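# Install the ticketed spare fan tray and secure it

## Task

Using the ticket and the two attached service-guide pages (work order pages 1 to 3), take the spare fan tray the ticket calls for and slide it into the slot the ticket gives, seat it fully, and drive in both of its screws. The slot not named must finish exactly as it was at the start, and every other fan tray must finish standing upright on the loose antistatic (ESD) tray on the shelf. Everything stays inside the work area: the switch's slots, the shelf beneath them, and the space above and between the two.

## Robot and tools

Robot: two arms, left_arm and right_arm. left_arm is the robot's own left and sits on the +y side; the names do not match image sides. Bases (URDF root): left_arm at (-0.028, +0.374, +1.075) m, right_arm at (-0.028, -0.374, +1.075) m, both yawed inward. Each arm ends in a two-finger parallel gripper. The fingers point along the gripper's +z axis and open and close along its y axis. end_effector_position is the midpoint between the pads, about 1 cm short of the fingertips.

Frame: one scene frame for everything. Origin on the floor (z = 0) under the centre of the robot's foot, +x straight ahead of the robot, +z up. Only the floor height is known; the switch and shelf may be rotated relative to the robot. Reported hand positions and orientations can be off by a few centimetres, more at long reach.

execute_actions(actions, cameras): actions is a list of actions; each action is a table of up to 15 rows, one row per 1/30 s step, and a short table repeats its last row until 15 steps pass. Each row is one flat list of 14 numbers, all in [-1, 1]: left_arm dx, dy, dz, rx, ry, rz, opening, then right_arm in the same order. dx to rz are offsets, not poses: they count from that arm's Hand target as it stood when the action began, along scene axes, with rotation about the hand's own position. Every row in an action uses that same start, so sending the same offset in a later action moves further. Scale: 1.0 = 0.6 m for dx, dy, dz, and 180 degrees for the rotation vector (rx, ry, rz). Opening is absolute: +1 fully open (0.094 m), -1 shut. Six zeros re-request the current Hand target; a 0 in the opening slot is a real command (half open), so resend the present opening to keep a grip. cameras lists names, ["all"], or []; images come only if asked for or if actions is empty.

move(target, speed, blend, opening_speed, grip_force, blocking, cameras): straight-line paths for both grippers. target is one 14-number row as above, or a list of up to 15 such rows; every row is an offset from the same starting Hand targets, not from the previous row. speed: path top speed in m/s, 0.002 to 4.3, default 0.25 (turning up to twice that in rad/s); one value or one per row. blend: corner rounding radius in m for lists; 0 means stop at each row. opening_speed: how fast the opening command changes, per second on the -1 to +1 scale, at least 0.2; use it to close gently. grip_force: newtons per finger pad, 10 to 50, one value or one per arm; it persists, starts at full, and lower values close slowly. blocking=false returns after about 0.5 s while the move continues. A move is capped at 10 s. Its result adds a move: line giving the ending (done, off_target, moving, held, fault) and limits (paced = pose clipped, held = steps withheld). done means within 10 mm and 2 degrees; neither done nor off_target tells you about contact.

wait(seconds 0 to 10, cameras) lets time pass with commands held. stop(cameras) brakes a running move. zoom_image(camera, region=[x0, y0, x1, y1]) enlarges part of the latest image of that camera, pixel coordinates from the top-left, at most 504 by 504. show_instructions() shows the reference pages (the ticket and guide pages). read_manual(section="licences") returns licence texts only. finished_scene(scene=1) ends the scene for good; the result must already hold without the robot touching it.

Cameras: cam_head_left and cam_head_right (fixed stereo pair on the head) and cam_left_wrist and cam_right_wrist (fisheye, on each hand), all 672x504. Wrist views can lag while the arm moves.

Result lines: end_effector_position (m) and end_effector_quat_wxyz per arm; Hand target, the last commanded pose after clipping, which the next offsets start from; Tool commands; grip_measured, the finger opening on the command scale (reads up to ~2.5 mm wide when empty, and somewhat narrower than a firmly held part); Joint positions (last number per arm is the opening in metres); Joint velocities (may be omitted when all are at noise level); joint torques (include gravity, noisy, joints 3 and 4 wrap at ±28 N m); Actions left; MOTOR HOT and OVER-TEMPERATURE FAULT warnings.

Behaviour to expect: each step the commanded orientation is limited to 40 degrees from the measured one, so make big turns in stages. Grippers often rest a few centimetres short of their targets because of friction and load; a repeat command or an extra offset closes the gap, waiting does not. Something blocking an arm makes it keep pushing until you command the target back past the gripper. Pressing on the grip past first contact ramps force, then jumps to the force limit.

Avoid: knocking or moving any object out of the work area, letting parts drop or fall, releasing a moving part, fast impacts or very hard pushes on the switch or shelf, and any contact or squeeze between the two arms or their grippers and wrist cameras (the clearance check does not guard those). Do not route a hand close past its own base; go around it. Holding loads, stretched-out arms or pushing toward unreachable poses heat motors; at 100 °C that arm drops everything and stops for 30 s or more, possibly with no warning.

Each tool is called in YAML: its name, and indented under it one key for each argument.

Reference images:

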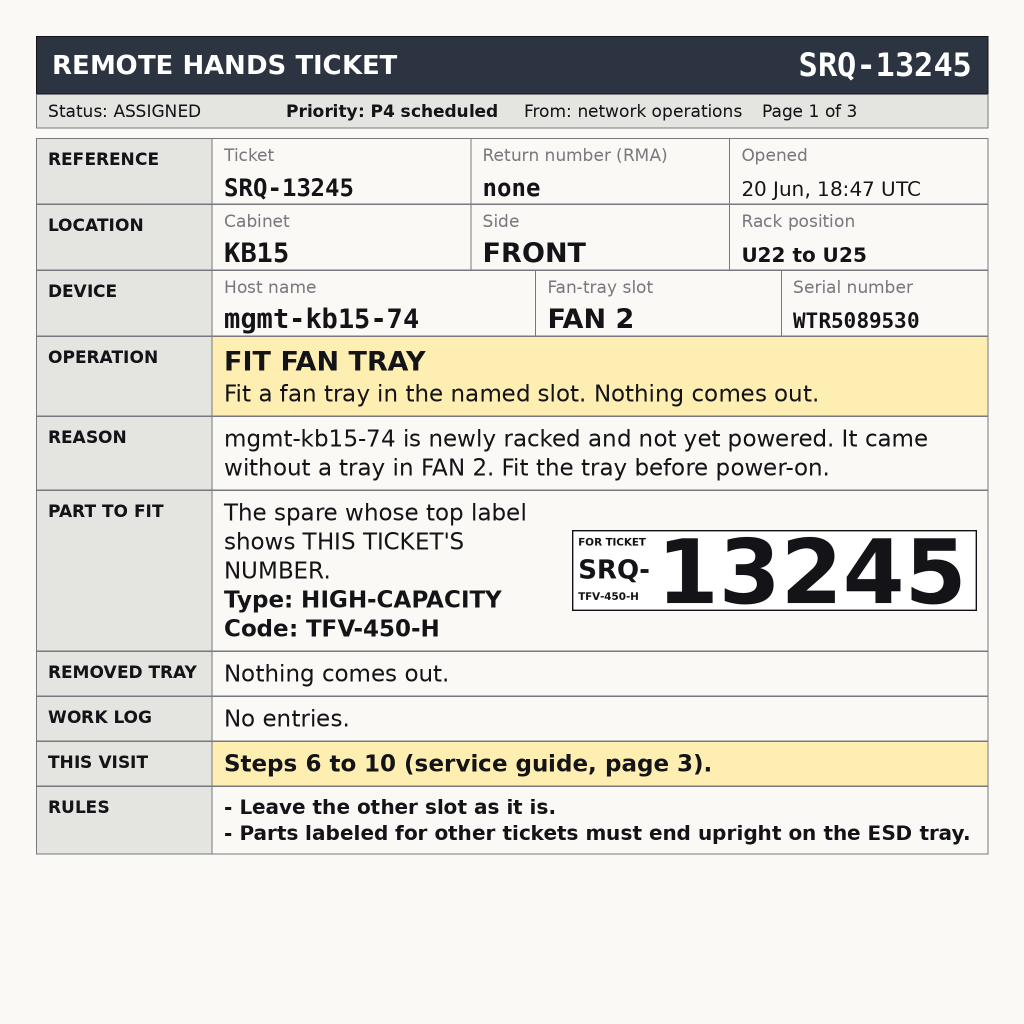

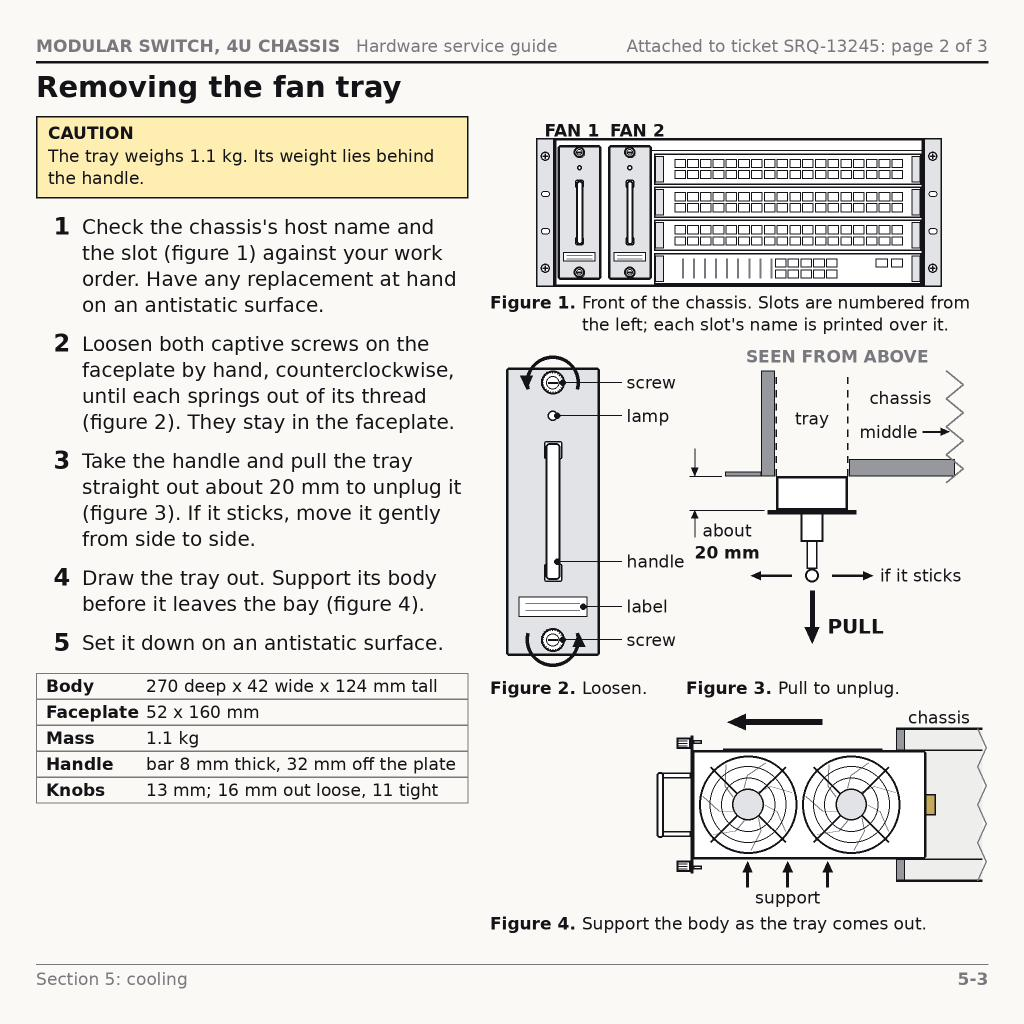

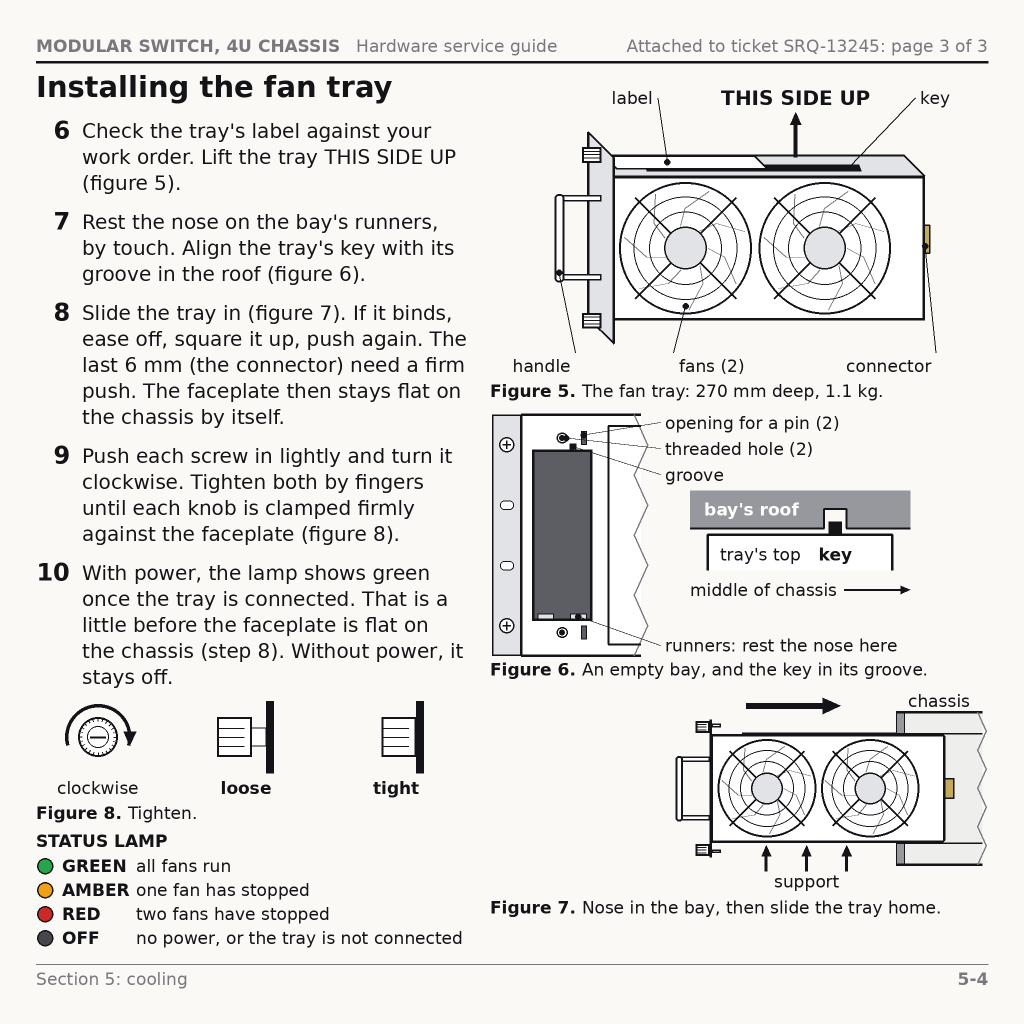

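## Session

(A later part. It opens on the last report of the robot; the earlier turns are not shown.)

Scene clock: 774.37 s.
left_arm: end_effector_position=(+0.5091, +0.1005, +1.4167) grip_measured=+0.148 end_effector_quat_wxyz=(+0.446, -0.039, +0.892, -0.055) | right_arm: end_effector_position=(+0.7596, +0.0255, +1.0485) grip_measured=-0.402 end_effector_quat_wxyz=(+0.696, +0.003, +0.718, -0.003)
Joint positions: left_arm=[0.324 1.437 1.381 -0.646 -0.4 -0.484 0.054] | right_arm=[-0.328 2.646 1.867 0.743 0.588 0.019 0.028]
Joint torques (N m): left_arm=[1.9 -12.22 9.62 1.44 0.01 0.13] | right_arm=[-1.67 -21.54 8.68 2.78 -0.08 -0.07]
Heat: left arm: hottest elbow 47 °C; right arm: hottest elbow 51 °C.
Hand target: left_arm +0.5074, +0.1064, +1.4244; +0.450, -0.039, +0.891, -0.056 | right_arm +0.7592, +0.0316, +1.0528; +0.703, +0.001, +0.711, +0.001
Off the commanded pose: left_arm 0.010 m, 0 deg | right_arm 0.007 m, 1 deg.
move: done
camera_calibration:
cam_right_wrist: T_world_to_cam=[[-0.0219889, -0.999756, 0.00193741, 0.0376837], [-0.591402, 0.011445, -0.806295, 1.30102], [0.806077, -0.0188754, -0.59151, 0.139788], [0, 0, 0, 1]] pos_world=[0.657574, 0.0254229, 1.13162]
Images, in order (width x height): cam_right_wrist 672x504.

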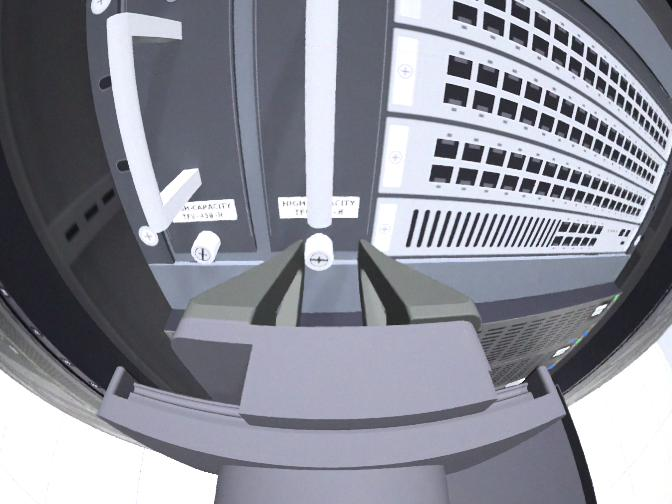

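move:
  target:
    - [0,0,0,0,0,0,0.15, 0.0,0.015,0,0,0,0,-0.4]
    - [0,0,0,0,0,0,0.15, 0.0,0.0,0.0,0,0,0,-0.87]
  speed: [0.2,0.2]
  cameras: ["cam_right_wrist"]

zoom_image:
  camera: "cam_right_wrist"
  region: [170, 190, 370, 310]

move:
  target:
    - [0,0,0,0,0,0,0.15, 0.04,0.0,0.0,0,0,0,-0.87]
  speed: [0.2]
  cameras: ["cam_right_wrist"]

zoom_image:
  camera: "cam_right_wrist"
  region: [170, 190, 370, 310]

Scene clock: 779.53 s.
left_arm: end_effector_position=(+0.5091, +0.1005, +1.4167) grip_measured=+0.148 end_effector_quat_wxyz=(+0.446, -0.039, +0.892, -0.055) | right_arm: end_effector_position=(+0.7570, +0.0305, +1.0486) grip_measured=-0.754 end_effector_quat_wxyz=(+0.696, +0.001, +0.718, -0.001)
Joint positions: left_arm=[0.324 1.437 1.381 -0.646 -0.4 -0.484 0.054] | right_arm=[-0.322 2.646 1.867 0.744 0.588 0.018 0.012]
Joint torques (N m): left_arm=[1.79 -11.99 9.89 1.21 0.03 0.12] | right_arm=[-2.26 -21.54 8.69 2.77 -0.1 -0.07]
Heat: left arm: hottest elbow 47 °C; right arm: hottest elbow 51 °C.
Hand target: left_arm +0.5074, +0.1064, +1.4244; +0.450, -0.039, +0.891, -0.056 | right_arm +0.7592, +0.0316, +1.0529; +0.703, +0.001, +0.711, +0.001
Off the commanded pose: left_arm 0.010 m, 0 deg | right_arm 0.005 m, 1 deg.
move: done
camera_calibration:
cam_right_wrist: T_world_to_cam=[[-0.0158864, -0.999872, 0.00213006, 0.0378827], [-0.591257, 0.00767614, -0.806447, 1.29962], [0.806327, -0.0140709, -0.591303, 0.141424], [0, 0, 0, 1]] pos_world=[0.654978, 0.0298917, 1.13162]
Images, in order (width x height): cam_right_wrist 672x504.

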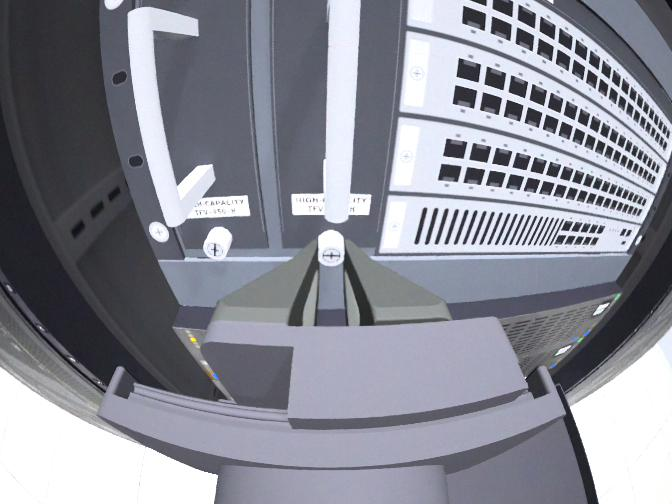

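Scaled by 2.520 from the camera's 672x504 image, which has a finer 960x720 frame.

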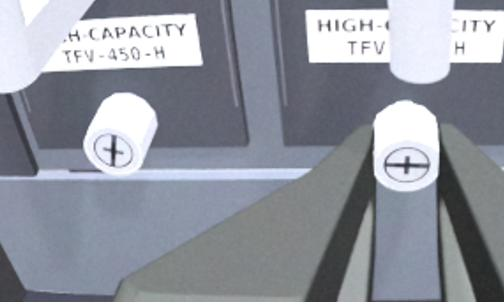

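Scene clock: 780.23 s.
left_arm: end_effector_position=(+0.5091, +0.1005, +1.4167) grip_measured=+0.148 end_effector_quat_wxyz=(+0.446, -0.039, +0.892, -0.055) | right_arm: end_effector_position=(+0.7601, +0.0306, +1.0495) grip_measured=-0.754 end_effector_quat_wxyz=(+0.695, -0.001, +0.719, -0.001)
Joint positions: left_arm=[0.324 1.437 1.381 -0.646 -0.4 -0.484 0.054] | right_arm=[-0.324 2.648 1.877 0.732 0.583 0.018 0.012]
Joint torques (N m): left_arm=[1.26 -12.63 9.77 1.09 0.03 0.14] | right_arm=[-3.6 -19.19 14.26 1.24 -0.62 -0.08]
Heat: left arm: hottest elbow 47 °C; right arm: hottest elbow 51 °C.
Hand target: left_arm +0.5074, +0.1064, +1.4244; +0.450, -0.039, +0.891, -0.056 | right_arm +0.7831, +0.0316, +1.0526; +0.703, +0.001, +0.711, +0.001
Off the commanded pose: left_arm 0.010 m, 0 deg | right_arm 0.023 m, 1 deg.
move: off_target (right_arm)
camera_calibration:
cam_right_wrist: T_world_to_cam=[[-0.0136667, -0.999899, 0.00387355, 0.0344915], [-0.593634, 0.00499641, -0.80472, 1.30233], [0.804619, -0.0132974, -0.593642, 0.143282], [0, 0, 0, 1]] pos_world=[0.65829, 0.0298863, 1.13293]
Images, in order (width x height): cam_right_wrist 672x504.

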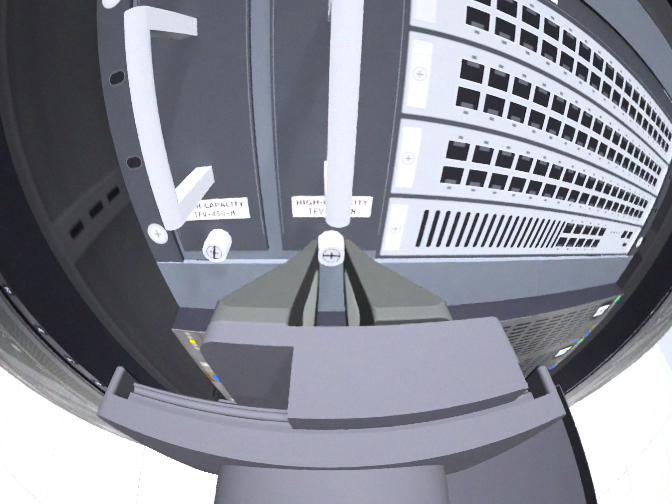

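Scaled by 2.520 from the camera's 672x504 image, which has a finer 960x720 frame.

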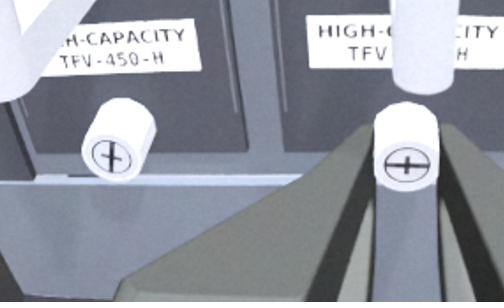

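move:
  target:
    - [0,0,0,0,0,0,0.15, 0.057,0.0,-0.002,0,0,0,-0.87]
  speed: [0.2]
  cameras: ["cam_right_wrist"]

zoom_image:
  camera: "cam_right_wrist"
  region: [170, 190, 370, 310]

move:
  target:
    - [0,0,0,0,0,0,0.15, 0.0,0.0,0.0,0.64,0,0.02,-0.87]
  speed: [0.6]
  cameras: ["cam_right_wrist"]

zoom_image:
  camera: "cam_right_wrist"
  region: [170, 190, 370, 310]

Scene clock: 782.87 s.
left_arm: end_effector_position=(+0.5091, +0.1005, +1.4167) grip_measured=+0.148 end_effector_quat_wxyz=(+0.446, -0.039, +0.892, -0.055) | right_arm: end_effector_position=(+0.7623, +0.0300, +1.0485) grip_measured=-0.754 end_effector_quat_wxyz=(+0.694, +0.006, +0.720, -0.009)
Joint positions: left_arm=[0.324 1.437 1.381 -0.646 -0.4 -0.484 0.054] | right_arm=[-0.322 2.657 1.896 0.719 0.607 0.018 0.012]
Joint torques (N m): left_arm=[1.96 -11.93 9.92 1.2 -0.02 0.15] | right_arm=[-5.42 -17.49 19.44 -0.35 -2.53 -0.1]
Heat: left arm: hottest elbow 47 °C; right arm: hottest elbow 52 °C.
Hand target: left_arm +0.5074, +0.1064, +1.4244; +0.450, -0.039, +0.891, -0.056 | right_arm +0.8174, +0.0316, +1.0515; +0.703, +0.001, +0.711, +0.001
Off the commanded pose: left_arm 0.010 m, 0 deg | right_arm 0.055 m, 2 deg.
move: off_target (right_arm)
camera_calibration:
cam_right_wrist: T_world_to_cam=[[-0.0357343, -0.999338, 0.00685773, 0.047437], [-0.595036, 0.0157631, -0.803544, 1.30228], [0.802904, -0.0327947, -0.595205, 0.144372], [0, 0, 0, 1]] pos_world=[0.660683, 0.0316122, 1.13205]
Images, in order (width x height): cam_right_wrist 672x504.

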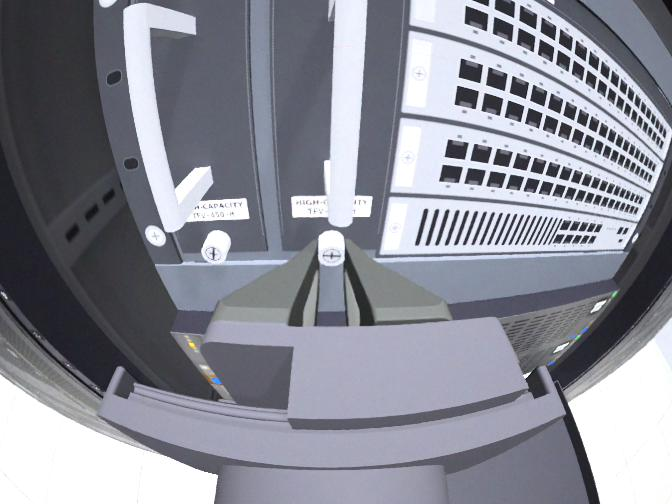

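Scaled by 2.520 from the camera's 672x504 image, which has a finer 960x720 frame.

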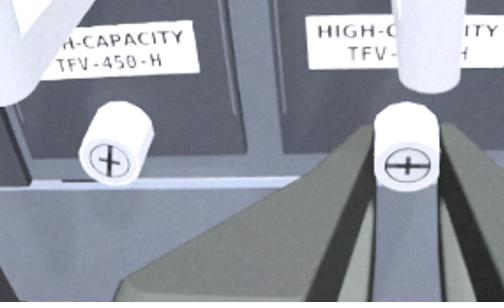

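Scene clock: 785.77 s.
left_arm: end_effector_position=(+0.5091, +0.1005, +1.4167) grip_measured=+0.148 end_effector_quat_wxyz=(+0.446, -0.039, +0.892, -0.055) | right_arm: end_effector_position=(+0.7616, +0.0324, +1.0500) grip_measured=-0.754 end_effector_quat_wxyz=(+0.390, +0.577, +0.390, +0.603)
Joint positions: left_arm=[0.324 1.437 1.381 -0.646 -0.4 -0.484 0.054] | right_arm=[-0.327 2.683 1.899 0.822 0.56 1.951 0.012]
Joint torques (N m): left_arm=[1.55 -12.51 9.94 1.17 0.02 0.11] | right_arm=[-5.66 -17.55 18.96 -0.85 -2.62 0.24]
Heat: left arm: hottest elbow 47 °C; right arm: hottest elbow 54 °C.
Hand target: left_arm +0.5074, +0.1064, +1.4244; +0.450, -0.039, +0.891, -0.056 | right_arm +0.8174, +0.0316, +1.0515; +0.376, +0.575, +0.380, +0.619
Off the commanded pose: left_arm 0.010 m, 0 deg | right_arm 0.056 m, 3 deg.
move: off_target (right_arm)
camera_calibration:
cam_right_wrist: T_world_to_cam=[[0.00715306, 0.389965, -0.920802, 0.946237], [-0.591378, 0.744188, 0.310574, 0.106869], [0.806363, 0.542321, 0.23594, -0.74813], [0, 0, 0, 1]] pos_world=[0.659696, -0.0428041, 1.01462]
Images, in order (width x height): cam_right_wrist 672x504.

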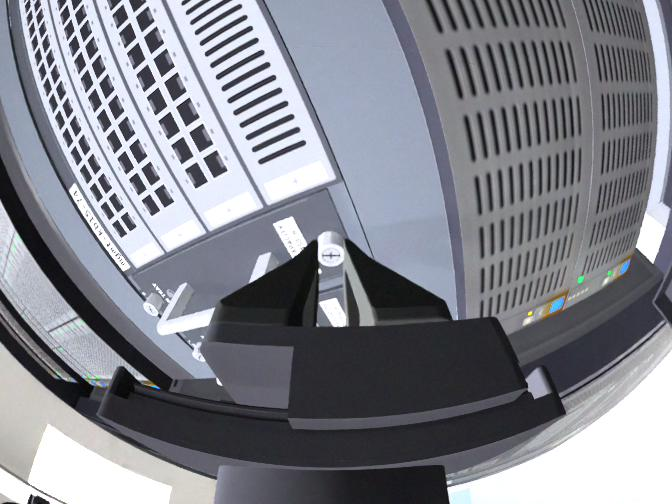

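Scaled by 2.520 from the camera's 672x504 image, which has a finer 960x720 frame.

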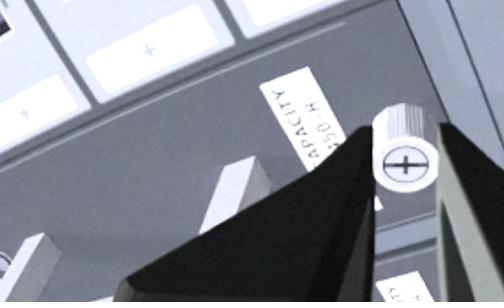

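move:
  target:
    - [0,0,0,0,0,0,0.15, -0.078,0.0,0,0,0,0,-0.87]
  speed: [0.4]
  cameras: ["cam_right_wrist"]

zoom_image:
  camera: "cam_right_wrist"
  region: [170, 190, 370, 310]

move:
  target:
    - [0,0,0,0,0,0,0.15, 0,0,0.002,0,0,0,-0.45]
  speed: [0.4]
  cameras: ["cam_right_wrist"]

zoom_image:
  camera: "cam_right_wrist"
  region: [170, 190, 370, 310]

Scene clock: 788.27 s.
left_arm: end_effector_position=(+0.5091, +0.1005, +1.4167) grip_measured=+0.148 end_effector_quat_wxyz=(+0.446, -0.039, +0.892, -0.055) | right_arm: end_effector_position=(+0.7606, +0.0323, +1.0522) grip_measured=-0.754 end_effector_quat_wxyz=(+0.388, +0.576, +0.383, +0.609)
Joint positions: left_arm=[0.324 1.437 1.381 -0.646 -0.4 -0.484 0.054] | right_arm=[-0.327 2.683 1.896 0.839 0.56 1.959 0.012]
Joint torques (N m): left_arm=[1.44 -12.22 9.78 1.17 0.03 0.15] | right_arm=[-3.08 -20.72 10.13 1.62 -1.29 0.15]
Heat: left arm: hottest elbow 48 °C; right arm: hottest elbow 55 °C.
Hand target: left_arm +0.5074, +0.1064, +1.4244; +0.450, -0.039, +0.891, -0.056 | right_arm +0.7706, +0.0316, +1.0515; +0.376, +0.575, +0.380, +0.619
Off the commanded pose: left_arm 0.010 m, 0 deg | right_arm 0.010 m, 2 deg.
move: done
camera_calibration:
cam_right_wrist: T_world_to_cam=[[0.0171064, 0.404262, -0.914483, 0.933651], [-0.595703, 0.738686, 0.315405, 0.104095], [0.803022, 0.539365, 0.253456, -0.763597], [0, 0, 0, 1]] pos_world=[0.659224, -0.0424748, 1.01451]
Images, in order (width x height): cam_right_wrist 672x504.

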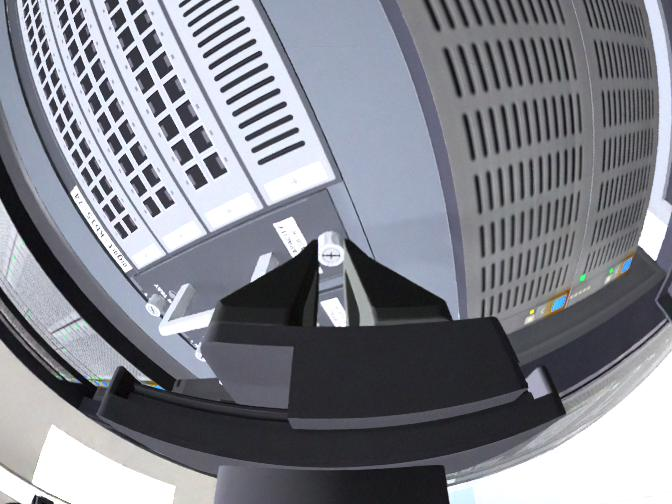

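Scaled by 2.520 from the camera's 672x504 image, which has a finer 960x720 frame.

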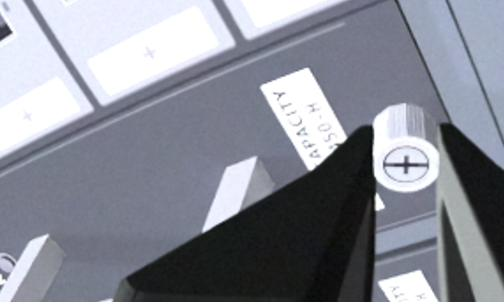

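Scene clock: 788.97 s.
left_arm: end_effector_position=(+0.5091, +0.1005, +1.4167) grip_measured=+0.148 end_effector_quat_wxyz=(+0.446, -0.039, +0.892, -0.055) | right_arm: end_effector_position=(+0.7623, +0.0335, +1.0521) grip_measured=-0.452 end_effector_quat_wxyz=(+0.378, +0.573, +0.387, +0.616)
Joint positions: left_arm=[0.324 1.437 1.381 -0.646 -0.4 -0.484 0.054] | right_arm=[-0.331 2.683 1.896 0.838 0.532 1.97 0.026]
Joint torques (N m): left_arm=[1.2 -11.4 10.17 1.2 0.04 0.16] | right_arm=[-2.73 -21.01 10.15 1.62 -0.15 0.03]
Heat: left arm: hottest elbow 48 °C; right arm: hottest elbow 55 °C.
Hand target: left_arm +0.5074, +0.1064, +1.4244; +0.450, -0.039, +0.891, -0.056 | right_arm +0.7707, +0.0315, +1.0528; +0.376, +0.575, +0.380, +0.620
Off the commanded pose: left_arm 0.010 m, 0 deg | right_arm 0.008 m, 1 deg.
move: done
camera_calibration:
cam_right_wrist: T_world_to_cam=[[0.00726554, 0.413178, -0.910621, 0.936241], [-0.612946, 0.721352, 0.32241, 0.110558], [0.790091, 0.555819, 0.258497, -0.761597], [0, 0, 0, 1]] pos_world=[0.662695, -0.0432749, 1.01379]
Images, in order (width x height): cam_right_wrist 672x504.

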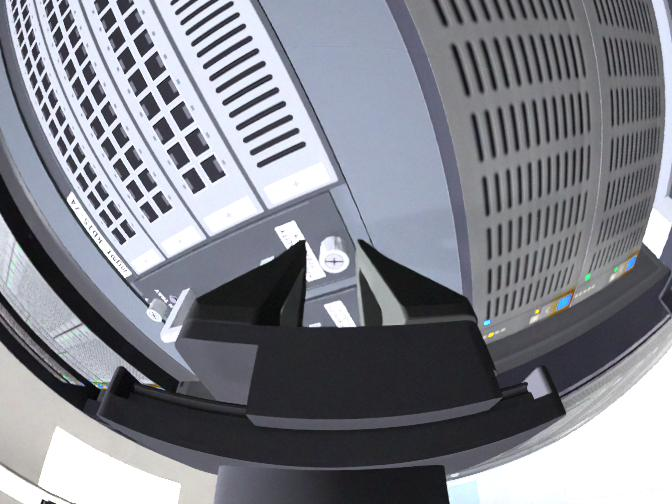

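Scaled by 2.520 from the camera's 672x504 image, which has a finer 960x720 frame.

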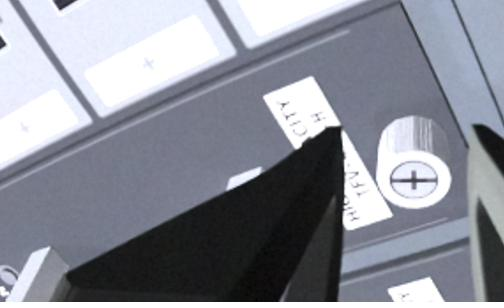

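move:
  target: [0,0,0,0,0,0,0.15,0,0,0,-0.64,0,-0.02,-0.45]
  speed: 0.9
  cameras: ["cam_right_wrist"]

zoom_image:
  camera: "cam_right_wrist"
  region: [180, 220, 230, 270]

zoom_image:
  camera: "cam_right_wrist"
  region: [295, 225, 345, 275]

Scene clock: 793.50 s.
left_arm: end_effector_position=(+0.5091, +0.1005, +1.4167) grip_measured=+0.148 end_effector_quat_wxyz=(+0.446, -0.039, +0.892, -0.055) | right_arm: end_effector_position=(+0.7661, +0.0256, +1.0435) grip_measured=-0.451 end_effector_quat_wxyz=(+0.692, +0.000, +0.722, -0.004)
Joint positions: left_arm=[0.324 1.437 1.381 -0.646 -0.4 -0.484 0.054] | right_arm=[-0.333 2.662 1.896 0.716 0.579 0.02 0.026]
Joint torques (N m): left_arm=[1.44 -11.69 10.07 1.13 0.06 0.15] | right_arm=[-1.96 -21.36 10.06 2.84 -0.1 -0.07]
Heat: left arm: hottest elbow 48 °C; right arm: hottest elbow 55 °C.
Hand target: left_arm +0.5074, +0.1064, +1.4244; +0.450, -0.039, +0.891, -0.056 | right_arm +0.7707, +0.0314, +1.0528; +0.703, +0.001, +0.711, +0.001
Off the commanded pose: left_arm 0.010 m, 0 deg | right_arm 0.012 m, 2 deg.
move: off_target (right_arm)
camera_calibration:
cam_right_wrist: T_world_to_cam=[[-0.0189221, -0.999784, 0.00858838, 0.0286247], [-0.600801, 0.00450396, -0.799386, 1.30102], [0.799175, -0.020286, -0.600756, 0.146499], [0, 0, 0, 1]] pos_world=[0.665119, 0.0257307, 1.12778]
Images, in order (width x height): cam_right_wrist 672x504.

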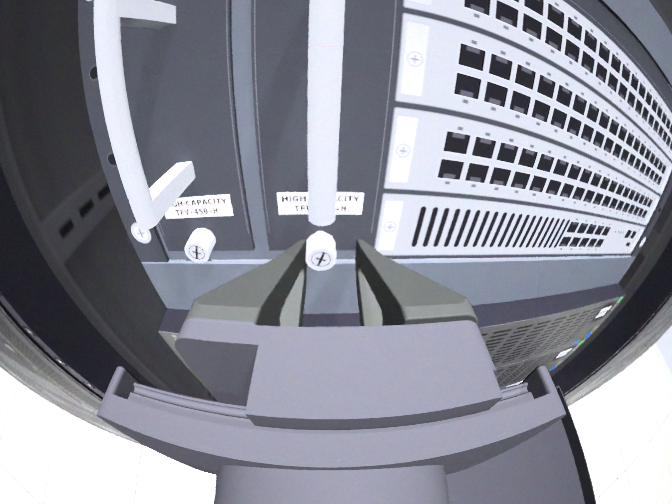

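Scaled by 10.080 from the camera's 672x504 image, which has a finer 960x720 frame.

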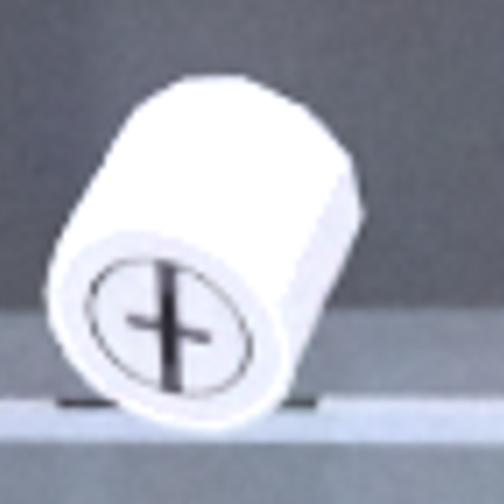

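Scaled by 10.080 from the camera's 672x504 image, which has a finer 960x720 frame.

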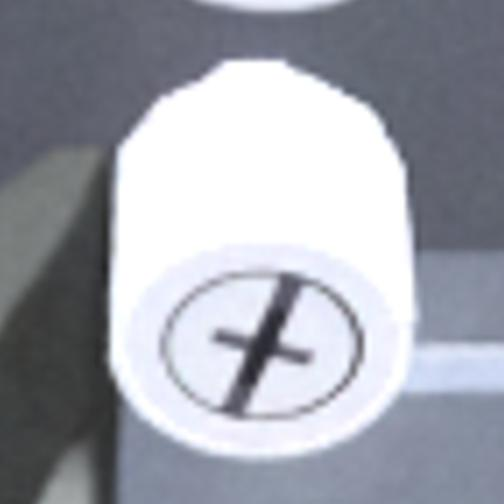

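move:
  target:
    - [0,0,0,0,0,0,0.15,-0.023,0.012,0,-0.13,0,-0.004,-0.4]
    - [0,0,0,0,0,0,0.15,-0.023,0.012,0.032,-0.13,0,-0.004,-0.4]
    - [0,0,0,0,0,0,0.15,-0.020,0.006,-0.005,-0.13,0,-0.004,-0.4]
  cameras: ["cam_right_wrist"]

zoom_image:
  camera: "cam_right_wrist"
  region: [270, 190, 400, 310]

Scene clock: 799.57 s.
left_arm: end_effector_position=(+0.5091, +0.1005, +1.4167) grip_measured=+0.148 end_effector_quat_wxyz=(+0.446, -0.039, +0.892, -0.055) | right_arm: end_effector_position=(+0.7585, +0.0322, +1.0545) grip_measured=-0.402 end_effector_quat_wxyz=(+0.684, -0.136, +0.701, -0.148)
Joint positions: left_arm=[0.324 1.437 1.381 -0.646 -0.4 -0.484 0.054] | right_arm=[-0.317 2.648 1.884 0.741 0.612 -0.391 0.028]
Joint torques (N m): left_arm=[1.2 -12.04 9.87 1.21 -0.02 0.19] | right_arm=[-2.02 -20.78 9.02 2.74 -0.11 -0.03]
Heat: left arm: hottest elbow 48 °C; right arm: hottest elbow 54 °C.
Hand target: left_arm +0.5074, +0.1064, +1.4244; +0.450, -0.039, +0.891, -0.056 | right_arm +0.7586, +0.0351, +1.0496; +0.688, -0.138, +0.697, -0.148
Off the commanded pose: left_arm 0.010 m, 0 deg | right_arm 0.005 m, 1 deg.
move: done
camera_calibration:
cam_right_wrist: T_world_to_cam=[[-0.0258873, -0.918518, 0.394531, -0.369303], [-0.588507, -0.305023, -0.748746, 1.25248], [0.808077, -0.251568, -0.532658, 0.0881998], [0, 0, 0, 1]] pos_world=[0.656259, 0.0650109, 1.13047]
Images, in order (width x height): cam_right_wrist 672x504.

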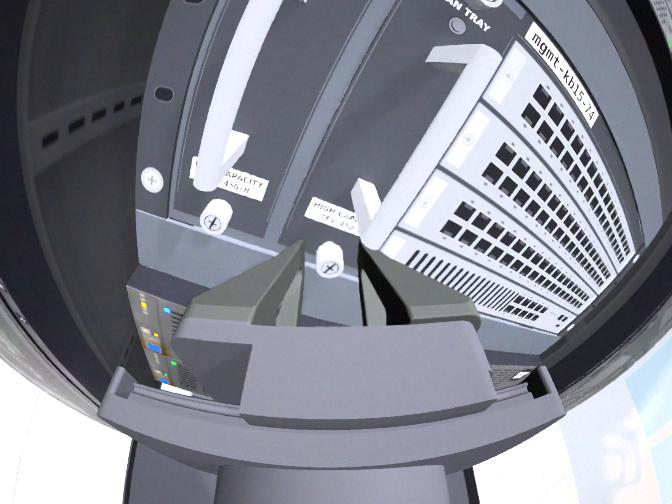

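Scaled by 3.877 from the camera's 672x504 image, which has a finer 960x720 frame.

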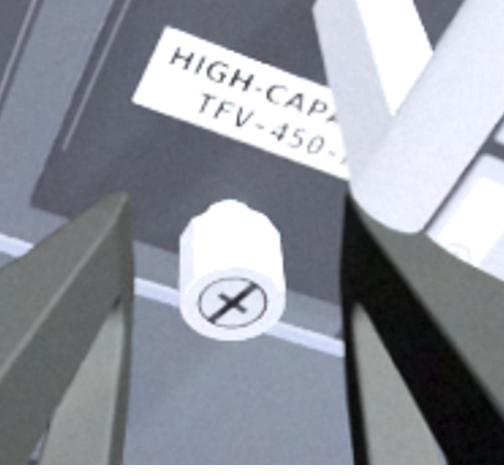

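move:
  target: [0,0,0,0,0,0,0.15,0,0,0,0,0.009,0,-0.4]
  cameras: ["cam_right_wrist"]

zoom_image:
  camera: "cam_right_wrist"
  region: [270, 190, 400, 310]

Scene clock: 800.87 s.
left_arm: end_effector_position=(+0.5091, +0.1005, +1.4167) grip_measured=+0.148 end_effector_quat_wxyz=(+0.446, -0.039, +0.892, -0.055) | right_arm: end_effector_position=(+0.7585, +0.0322, +1.0514) grip_measured=-0.402 end_effector_quat_wxyz=(+0.679, -0.139, +0.705, -0.150)
Joint positions: left_arm=[0.324 1.437 1.381 -0.646 -0.4 -0.484 0.054] | right_arm=[-0.317 2.648 1.884 0.727 0.612 -0.391 0.028]
Joint torques (N m): left_arm=[1.67 -11.99 9.92 1.21 0.01 0.11] | right_arm=[-1.96 -21.77 8.49 1.61 -0.11 0.16]
Heat: left arm: hottest elbow 48 °C; right arm: hottest elbow 54 °C.
Hand target: left_arm +0.5074, +0.1064, +1.4244; +0.450, -0.039, +0.891, -0.056 | right_arm +0.7586, +0.0351, +1.0496; +0.678, -0.140, +0.706, -0.146
Off the commanded pose: left_arm 0.010 m, 0 deg | right_arm 0.003 m, 1 deg.
move: done
camera_calibration:
cam_right_wrist: T_world_to_cam=[[-0.0208096, -0.915441, 0.401913, -0.379819], [-0.597081, -0.311059, -0.739417, 1.24703], [0.801911, -0.255362, -0.540119, 0.0992286], [0, 0, 0, 1]] pos_world=[0.657101, 0.0655364, 1.12832]
Images, in order (width x height): cam_right_wrist 672x504.

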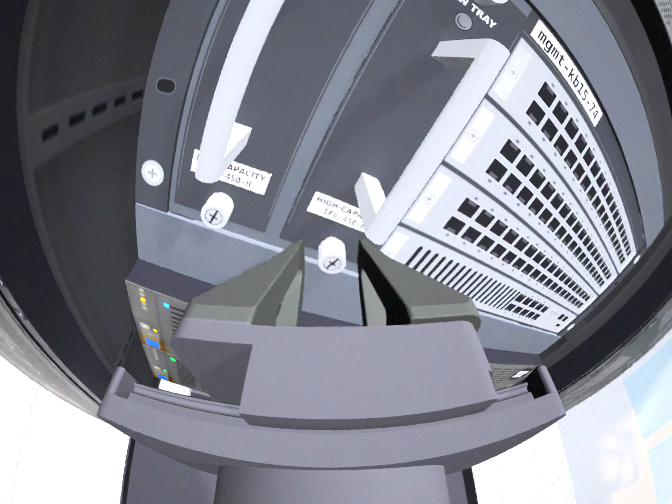

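Scaled by 3.877 from the camera's 672x504 image, which has a finer 960x720 frame.

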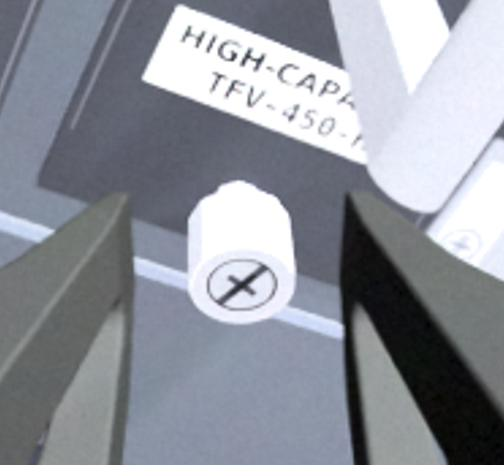

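move:
  target: [0,0,0,0,0,0,0.15,0,0,0,0,0,0,-0.87]

Scene clock: 801.63 s.
left_arm: end_effector_position=(+0.5091, +0.1005, +1.4167) grip_measured=+0.148 end_effector_quat_wxyz=(+0.446, -0.039, +0.892, -0.055) | right_arm: end_effector_position=(+0.7585, +0.0322, +1.0513) grip_measured=-0.749 end_effector_quat_wxyz=(+0.679, -0.139, +0.705, -0.150)
Joint positions: left_arm=[0.324 1.437 1.381 -0.646 -0.4 -0.484 0.054] | right_arm=[-0.317 2.648 1.884 0.727 0.612 -0.391 0.012]
Joint torques (N m): left_arm=[1.32 -12.75 10.04 1.03 0.04 0.1] | right_arm=[-1.96 -21.77 8.49 1.63 -0.11 0.16]
Heat: left arm: hottest elbow 48 °C; right arm: hottest elbow 54 °C.
Hand target: left_arm +0.5074, +0.1064, +1.4244; +0.450, -0.039, +0.891, -0.056 | right_arm +0.7586, +0.0351, +1.0496; +0.678, -0.140, +0.707, -0.146
Off the commanded pose: left_arm 0.010 m, 0 deg | right_arm 0.003 m, 1 deg.
move: done

move:
  target:
    - [0,0,0,0,0,0,0.15,0.097,-0.005,0,0,0,0,-0.87]
    - [0,0,0,0,0,0,0.15,0.097,-0.005,0,0.77,0,0.024,-0.87]
  speed: [0.2,0.8]
  cameras: ["cam_right_wrist"]

Scene clock: 805.57 s.
left_arm: end_effector_position=(+0.5091, +0.1005, +1.4167) grip_measured=+0.148 end_effector_quat_wxyz=(+0.446, -0.039, +0.892, -0.055) | right_arm: end_effector_position=(+0.7634, +0.0301, +1.0493) grip_measured=-0.749 end_effector_quat_wxyz=(+0.389, +0.568, +0.384, +0.615)
Joint positions: left_arm=[0.324 1.437 1.381 -0.646 -0.4 -0.484 0.054] | right_arm=[-0.333 2.699 1.908 0.863 0.543 1.946 0.012]
Joint torques (N m): left_arm=[1.14 -11.93 9.77 1.2 0.05 0.14] | right_arm=[-5.36 -17.73 18.69 -1.22 -2.83 0.18]
Heat: left arm: hottest elbow 48 °C; right arm: hottest elbow 54 °C.
Hand target: left_arm +0.5074, +0.1064, +1.4244; +0.450, -0.039, +0.891, -0.056 | right_arm +0.8167, +0.0322, +1.0496; +0.374, +0.564, +0.382, +0.629
Off the commanded pose: left_arm 0.010 m, 0 deg | right_arm 0.053 m, 2 deg.
move: off_target (right_arm)
camera_calibration:
cam_right_wrist: T_world_to_cam=[[0.0291778, 0.400831, -0.915687, 0.923948], [-0.607741, 0.734422, 0.302119, 0.131514], [0.793599, 0.547686, 0.26503, -0.769058], [0, 0, 0, 1]] pos_world=[0.663292, -0.045731, 1.01014]
Images, in order (width x height): cam_right_wrist 672x504.

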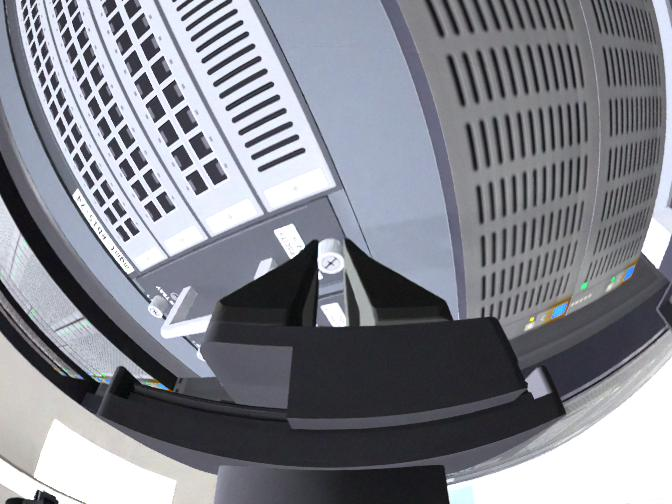

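move:
  target: [0,0,0,0,0,0,0.15,-0.062,0,0,0,0,0,-0.87]
  speed: 0.1
  cameras: ["cam_right_wrist"]

zoom_image:
  camera: "cam_right_wrist"
  region: [270, 190, 400, 310]

move:
  target: [0,0,0,0,0,0,0.15,0,0,0,0,0,0,-0.45]
  cameras: ["cam_right_wrist"]

zoom_image:
  camera: "cam_right_wrist"
  region: [270, 190, 400, 310]

Scene clock: 806.77 s.
left_arm: end_effector_position=(+0.5091, +0.1005, +1.4167) grip_measured=+0.148 end_effector_quat_wxyz=(+0.446, -0.039, +0.892, -0.055) | right_arm: end_effector_position=(+0.7632, +0.0300, +1.0516) grip_measured=-0.749 end_effector_quat_wxyz=(+0.389, +0.567, +0.380, +0.619)
Joint positions: left_arm=[0.324 1.437 1.381 -0.646 -0.4 -0.484 0.054] | right_arm=[-0.333 2.699 1.908 0.873 0.543 1.947 0.012]
Joint torques (N m): left_arm=[1.26 -12.04 9.95 1.13 0.03 0.15] | right_arm=[-3.37 -20.01 11.95 0.75 -1.79 0.16]
Heat: left arm: hottest elbow 48 °C; right arm: hottest elbow 54 °C.
Hand target: left_arm +0.5074, +0.1064, +1.4244; +0.450, -0.039, +0.891, -0.056 | right_arm +0.7795, +0.0322, +1.0496; +0.374, +0.564, +0.382, +0.629
Off the commanded pose: left_arm 0.010 m, 0 deg | right_arm 0.017 m, 2 deg.
move: off_target (right_arm)
camera_calibration:
cam_right_wrist: T_world_to_cam=[[0.037066, 0.406998, -0.912677, 0.916755], [-0.610382, 0.73236, 0.301799, 0.133262], [0.791239, 0.545895, 0.27557, -0.778717], [0, 0, 0, 1]] pos_world=[0.663512, -0.0456151, 1.01107]
Images, in order (width x height): cam_right_wrist 672x504.

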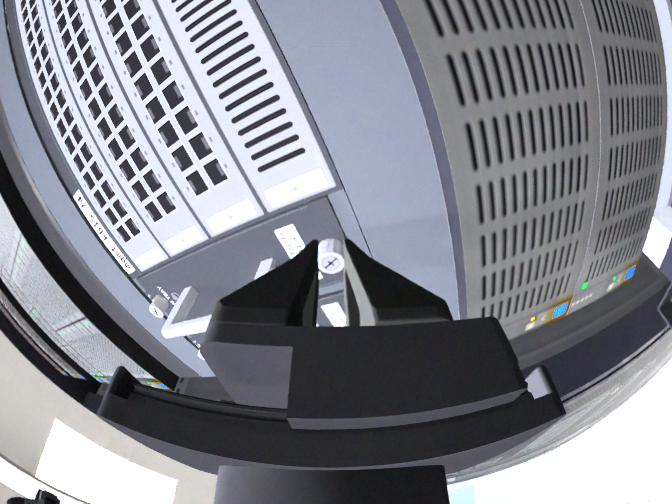

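Scaled by 3.877 from the camera's 672x504 image, which has a finer 960x720 frame.

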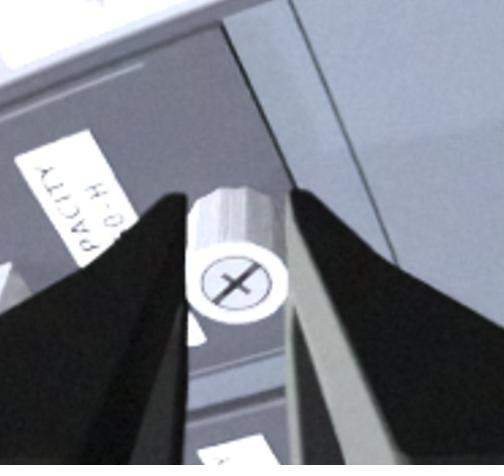

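Scene clock: 807.33 s.
left_arm: end_effector_position=(+0.5091, +0.1005, +1.4167) grip_measured=+0.148 end_effector_quat_wxyz=(+0.446, -0.039, +0.892, -0.055) | right_arm: end_effector_position=(+0.7668, +0.0353, +1.0514) grip_measured=-0.452 end_effector_quat_wxyz=(+0.375, +0.563, +0.392, +0.624)
Joint positions: left_arm=[0.324 1.437 1.381 -0.646 -0.4 -0.484 0.054] | right_arm=[-0.338 2.7 1.917 0.852 0.502 1.958 0.026]
Joint torques (N m): left_arm=[0.97 -11.93 9.89 1.21 0.03 0.13] | right_arm=[-3.02 -20.01 11.7 1.59 -0.14 0.04]
Heat: left arm: hottest elbow 48 °C; right arm: hottest elbow 54 °C.
Hand target: left_arm +0.5074, +0.1064, +1.4244; +0.450, -0.039, +0.891, -0.056 | right_arm +0.7796, +0.0322, +1.0499; +0.374, +0.564, +0.382, +0.629
Off the commanded pose: left_arm 0.010 m, 0 deg | right_arm 0.013 m, 1 deg.
move: off_target (right_arm)
camera_calibration:
cam_right_wrist: T_world_to_cam=[[0.013326, 0.410021, -0.911979, 0.931646], [-0.634669, 0.708251, 0.309152, 0.143328], [0.772669, 0.574685, 0.269666, -0.764954], [0, 0, 0, 1]] pos_world=[0.669607, -0.0438992, 1.01161]
Images, in order (width x height): cam_right_wrist 672x504.

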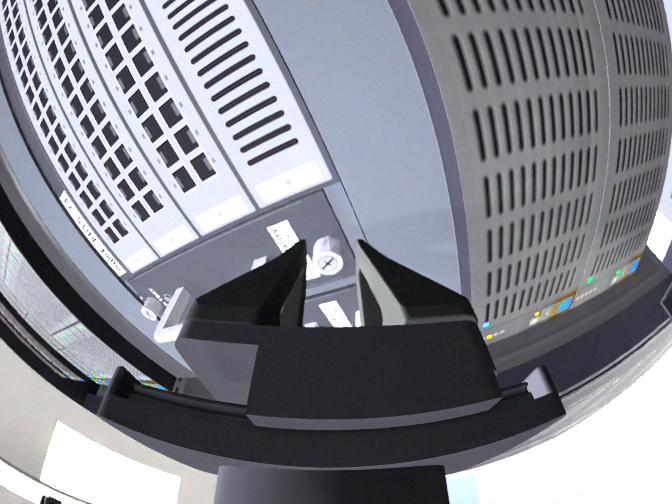

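Scaled by 3.877 from the camera's 672x504 image, which has a finer 960x720 frame.

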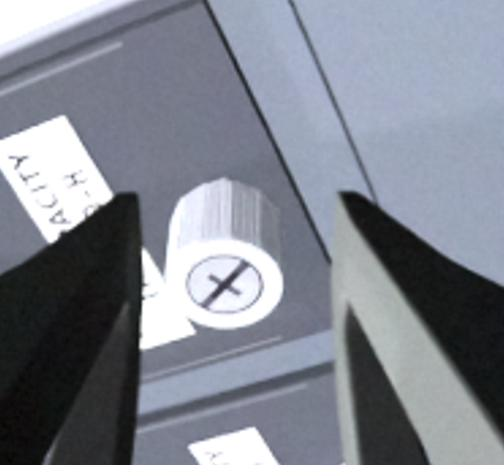

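move:
  target: [0,0,0,0,0,0,0.15,0,0,0,-0.64,0,-0.02,-0.4]
  speed: 0.9
  cameras: ["cam_right_wrist"]

zoom_image:
  camera: "cam_right_wrist"
  region: [180, 220, 230, 270]

zoom_image:
  camera: "cam_right_wrist"
  region: [295, 225, 345, 275]

Scene clock: 811.83 s.
left_arm: end_effector_position=(+0.5091, +0.1005, +1.4167) grip_measured=+0.148 end_effector_quat_wxyz=(+0.446, -0.039, +0.892, -0.055) | right_arm: end_effector_position=(+0.7665, +0.0346, +1.0375) grip_measured=-0.401 end_effector_quat_wxyz=(+0.680, -0.011, +0.733, +0.002)
Joint positions: left_arm=[0.324 1.437 1.381 -0.646 -0.4 -0.484 0.054] | right_arm=[-0.328 2.664 1.91 0.664 0.559 0.035 0.028]
Joint torques (N m): left_arm=[1.49 -11.81 9.96 1.18 -0.01 0.13] | right_arm=[-3.08 -21.25 11.17 2.8 -0.11 -0.06]
Heat: left arm: hottest elbow 48 °C; right arm: hottest elbow 55 °C.
Hand target: left_arm +0.5074, +0.1064, +1.4244; +0.450, -0.039, +0.891, -0.056 | right_arm +0.7796, +0.0322, +1.0498; +0.693, -0.004, +0.721, +0.005
Off the commanded pose: left_arm 0.010 m, 0 deg | right_arm 0.018 m, 2 deg.
move: off_target (right_arm)
camera_calibration:
cam_right_wrist: T_world_to_cam=[[0.00533562, -0.999889, 0.0139019, 0.0135157], [-0.627374, -0.0141729, -0.778589, 1.29588], [0.778699, -0.00456744, -0.62738, 0.185521], [0, 0, 0, 1]] pos_world=[0.668464, 0.0327278, 1.12516]
Images, in order (width x height): cam_right_wrist 672x504.

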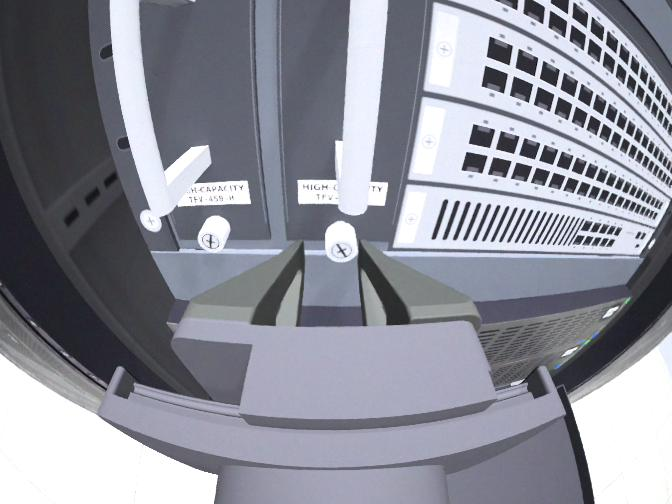

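Scaled by 10.080 from the camera's 672x504 image, which has a finer 960x720 frame.

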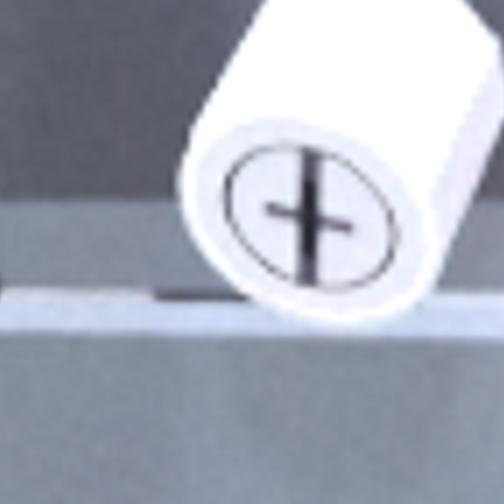

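Scaled by 10.080 from the camera's 672x504 image, which has a finer 960x720 frame.

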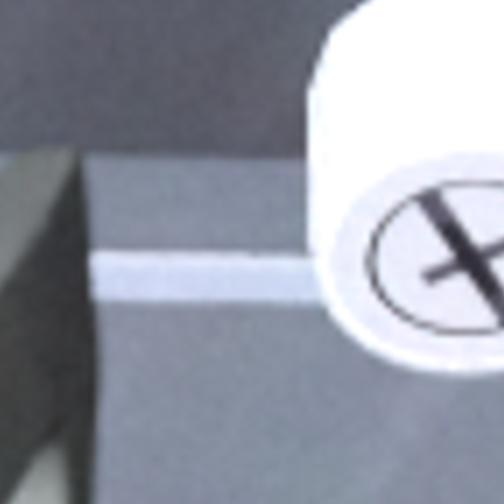

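zoom_image:
  camera: "cam_right_wrist"
  region: [170, 180, 290, 270]

zoom_image:
  camera: "cam_right_wrist"
  region: [280, 180, 400, 270]

Scaled by 4.200 from the camera's 672x504 image, which has a finer 960x720 frame.

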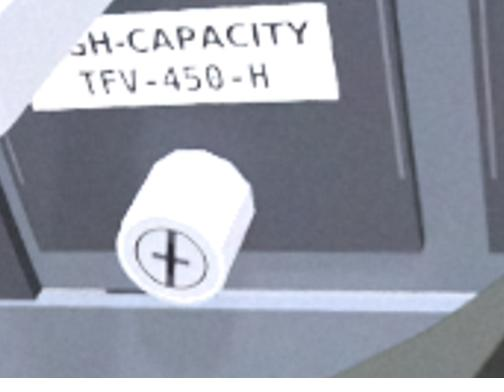

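Scaled by 4.200 from the camera's 672x504 image, which has a finer 960x720 frame.

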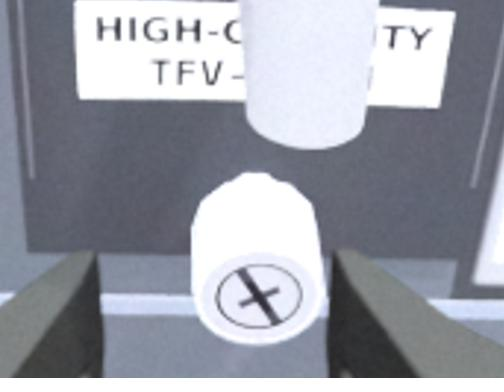

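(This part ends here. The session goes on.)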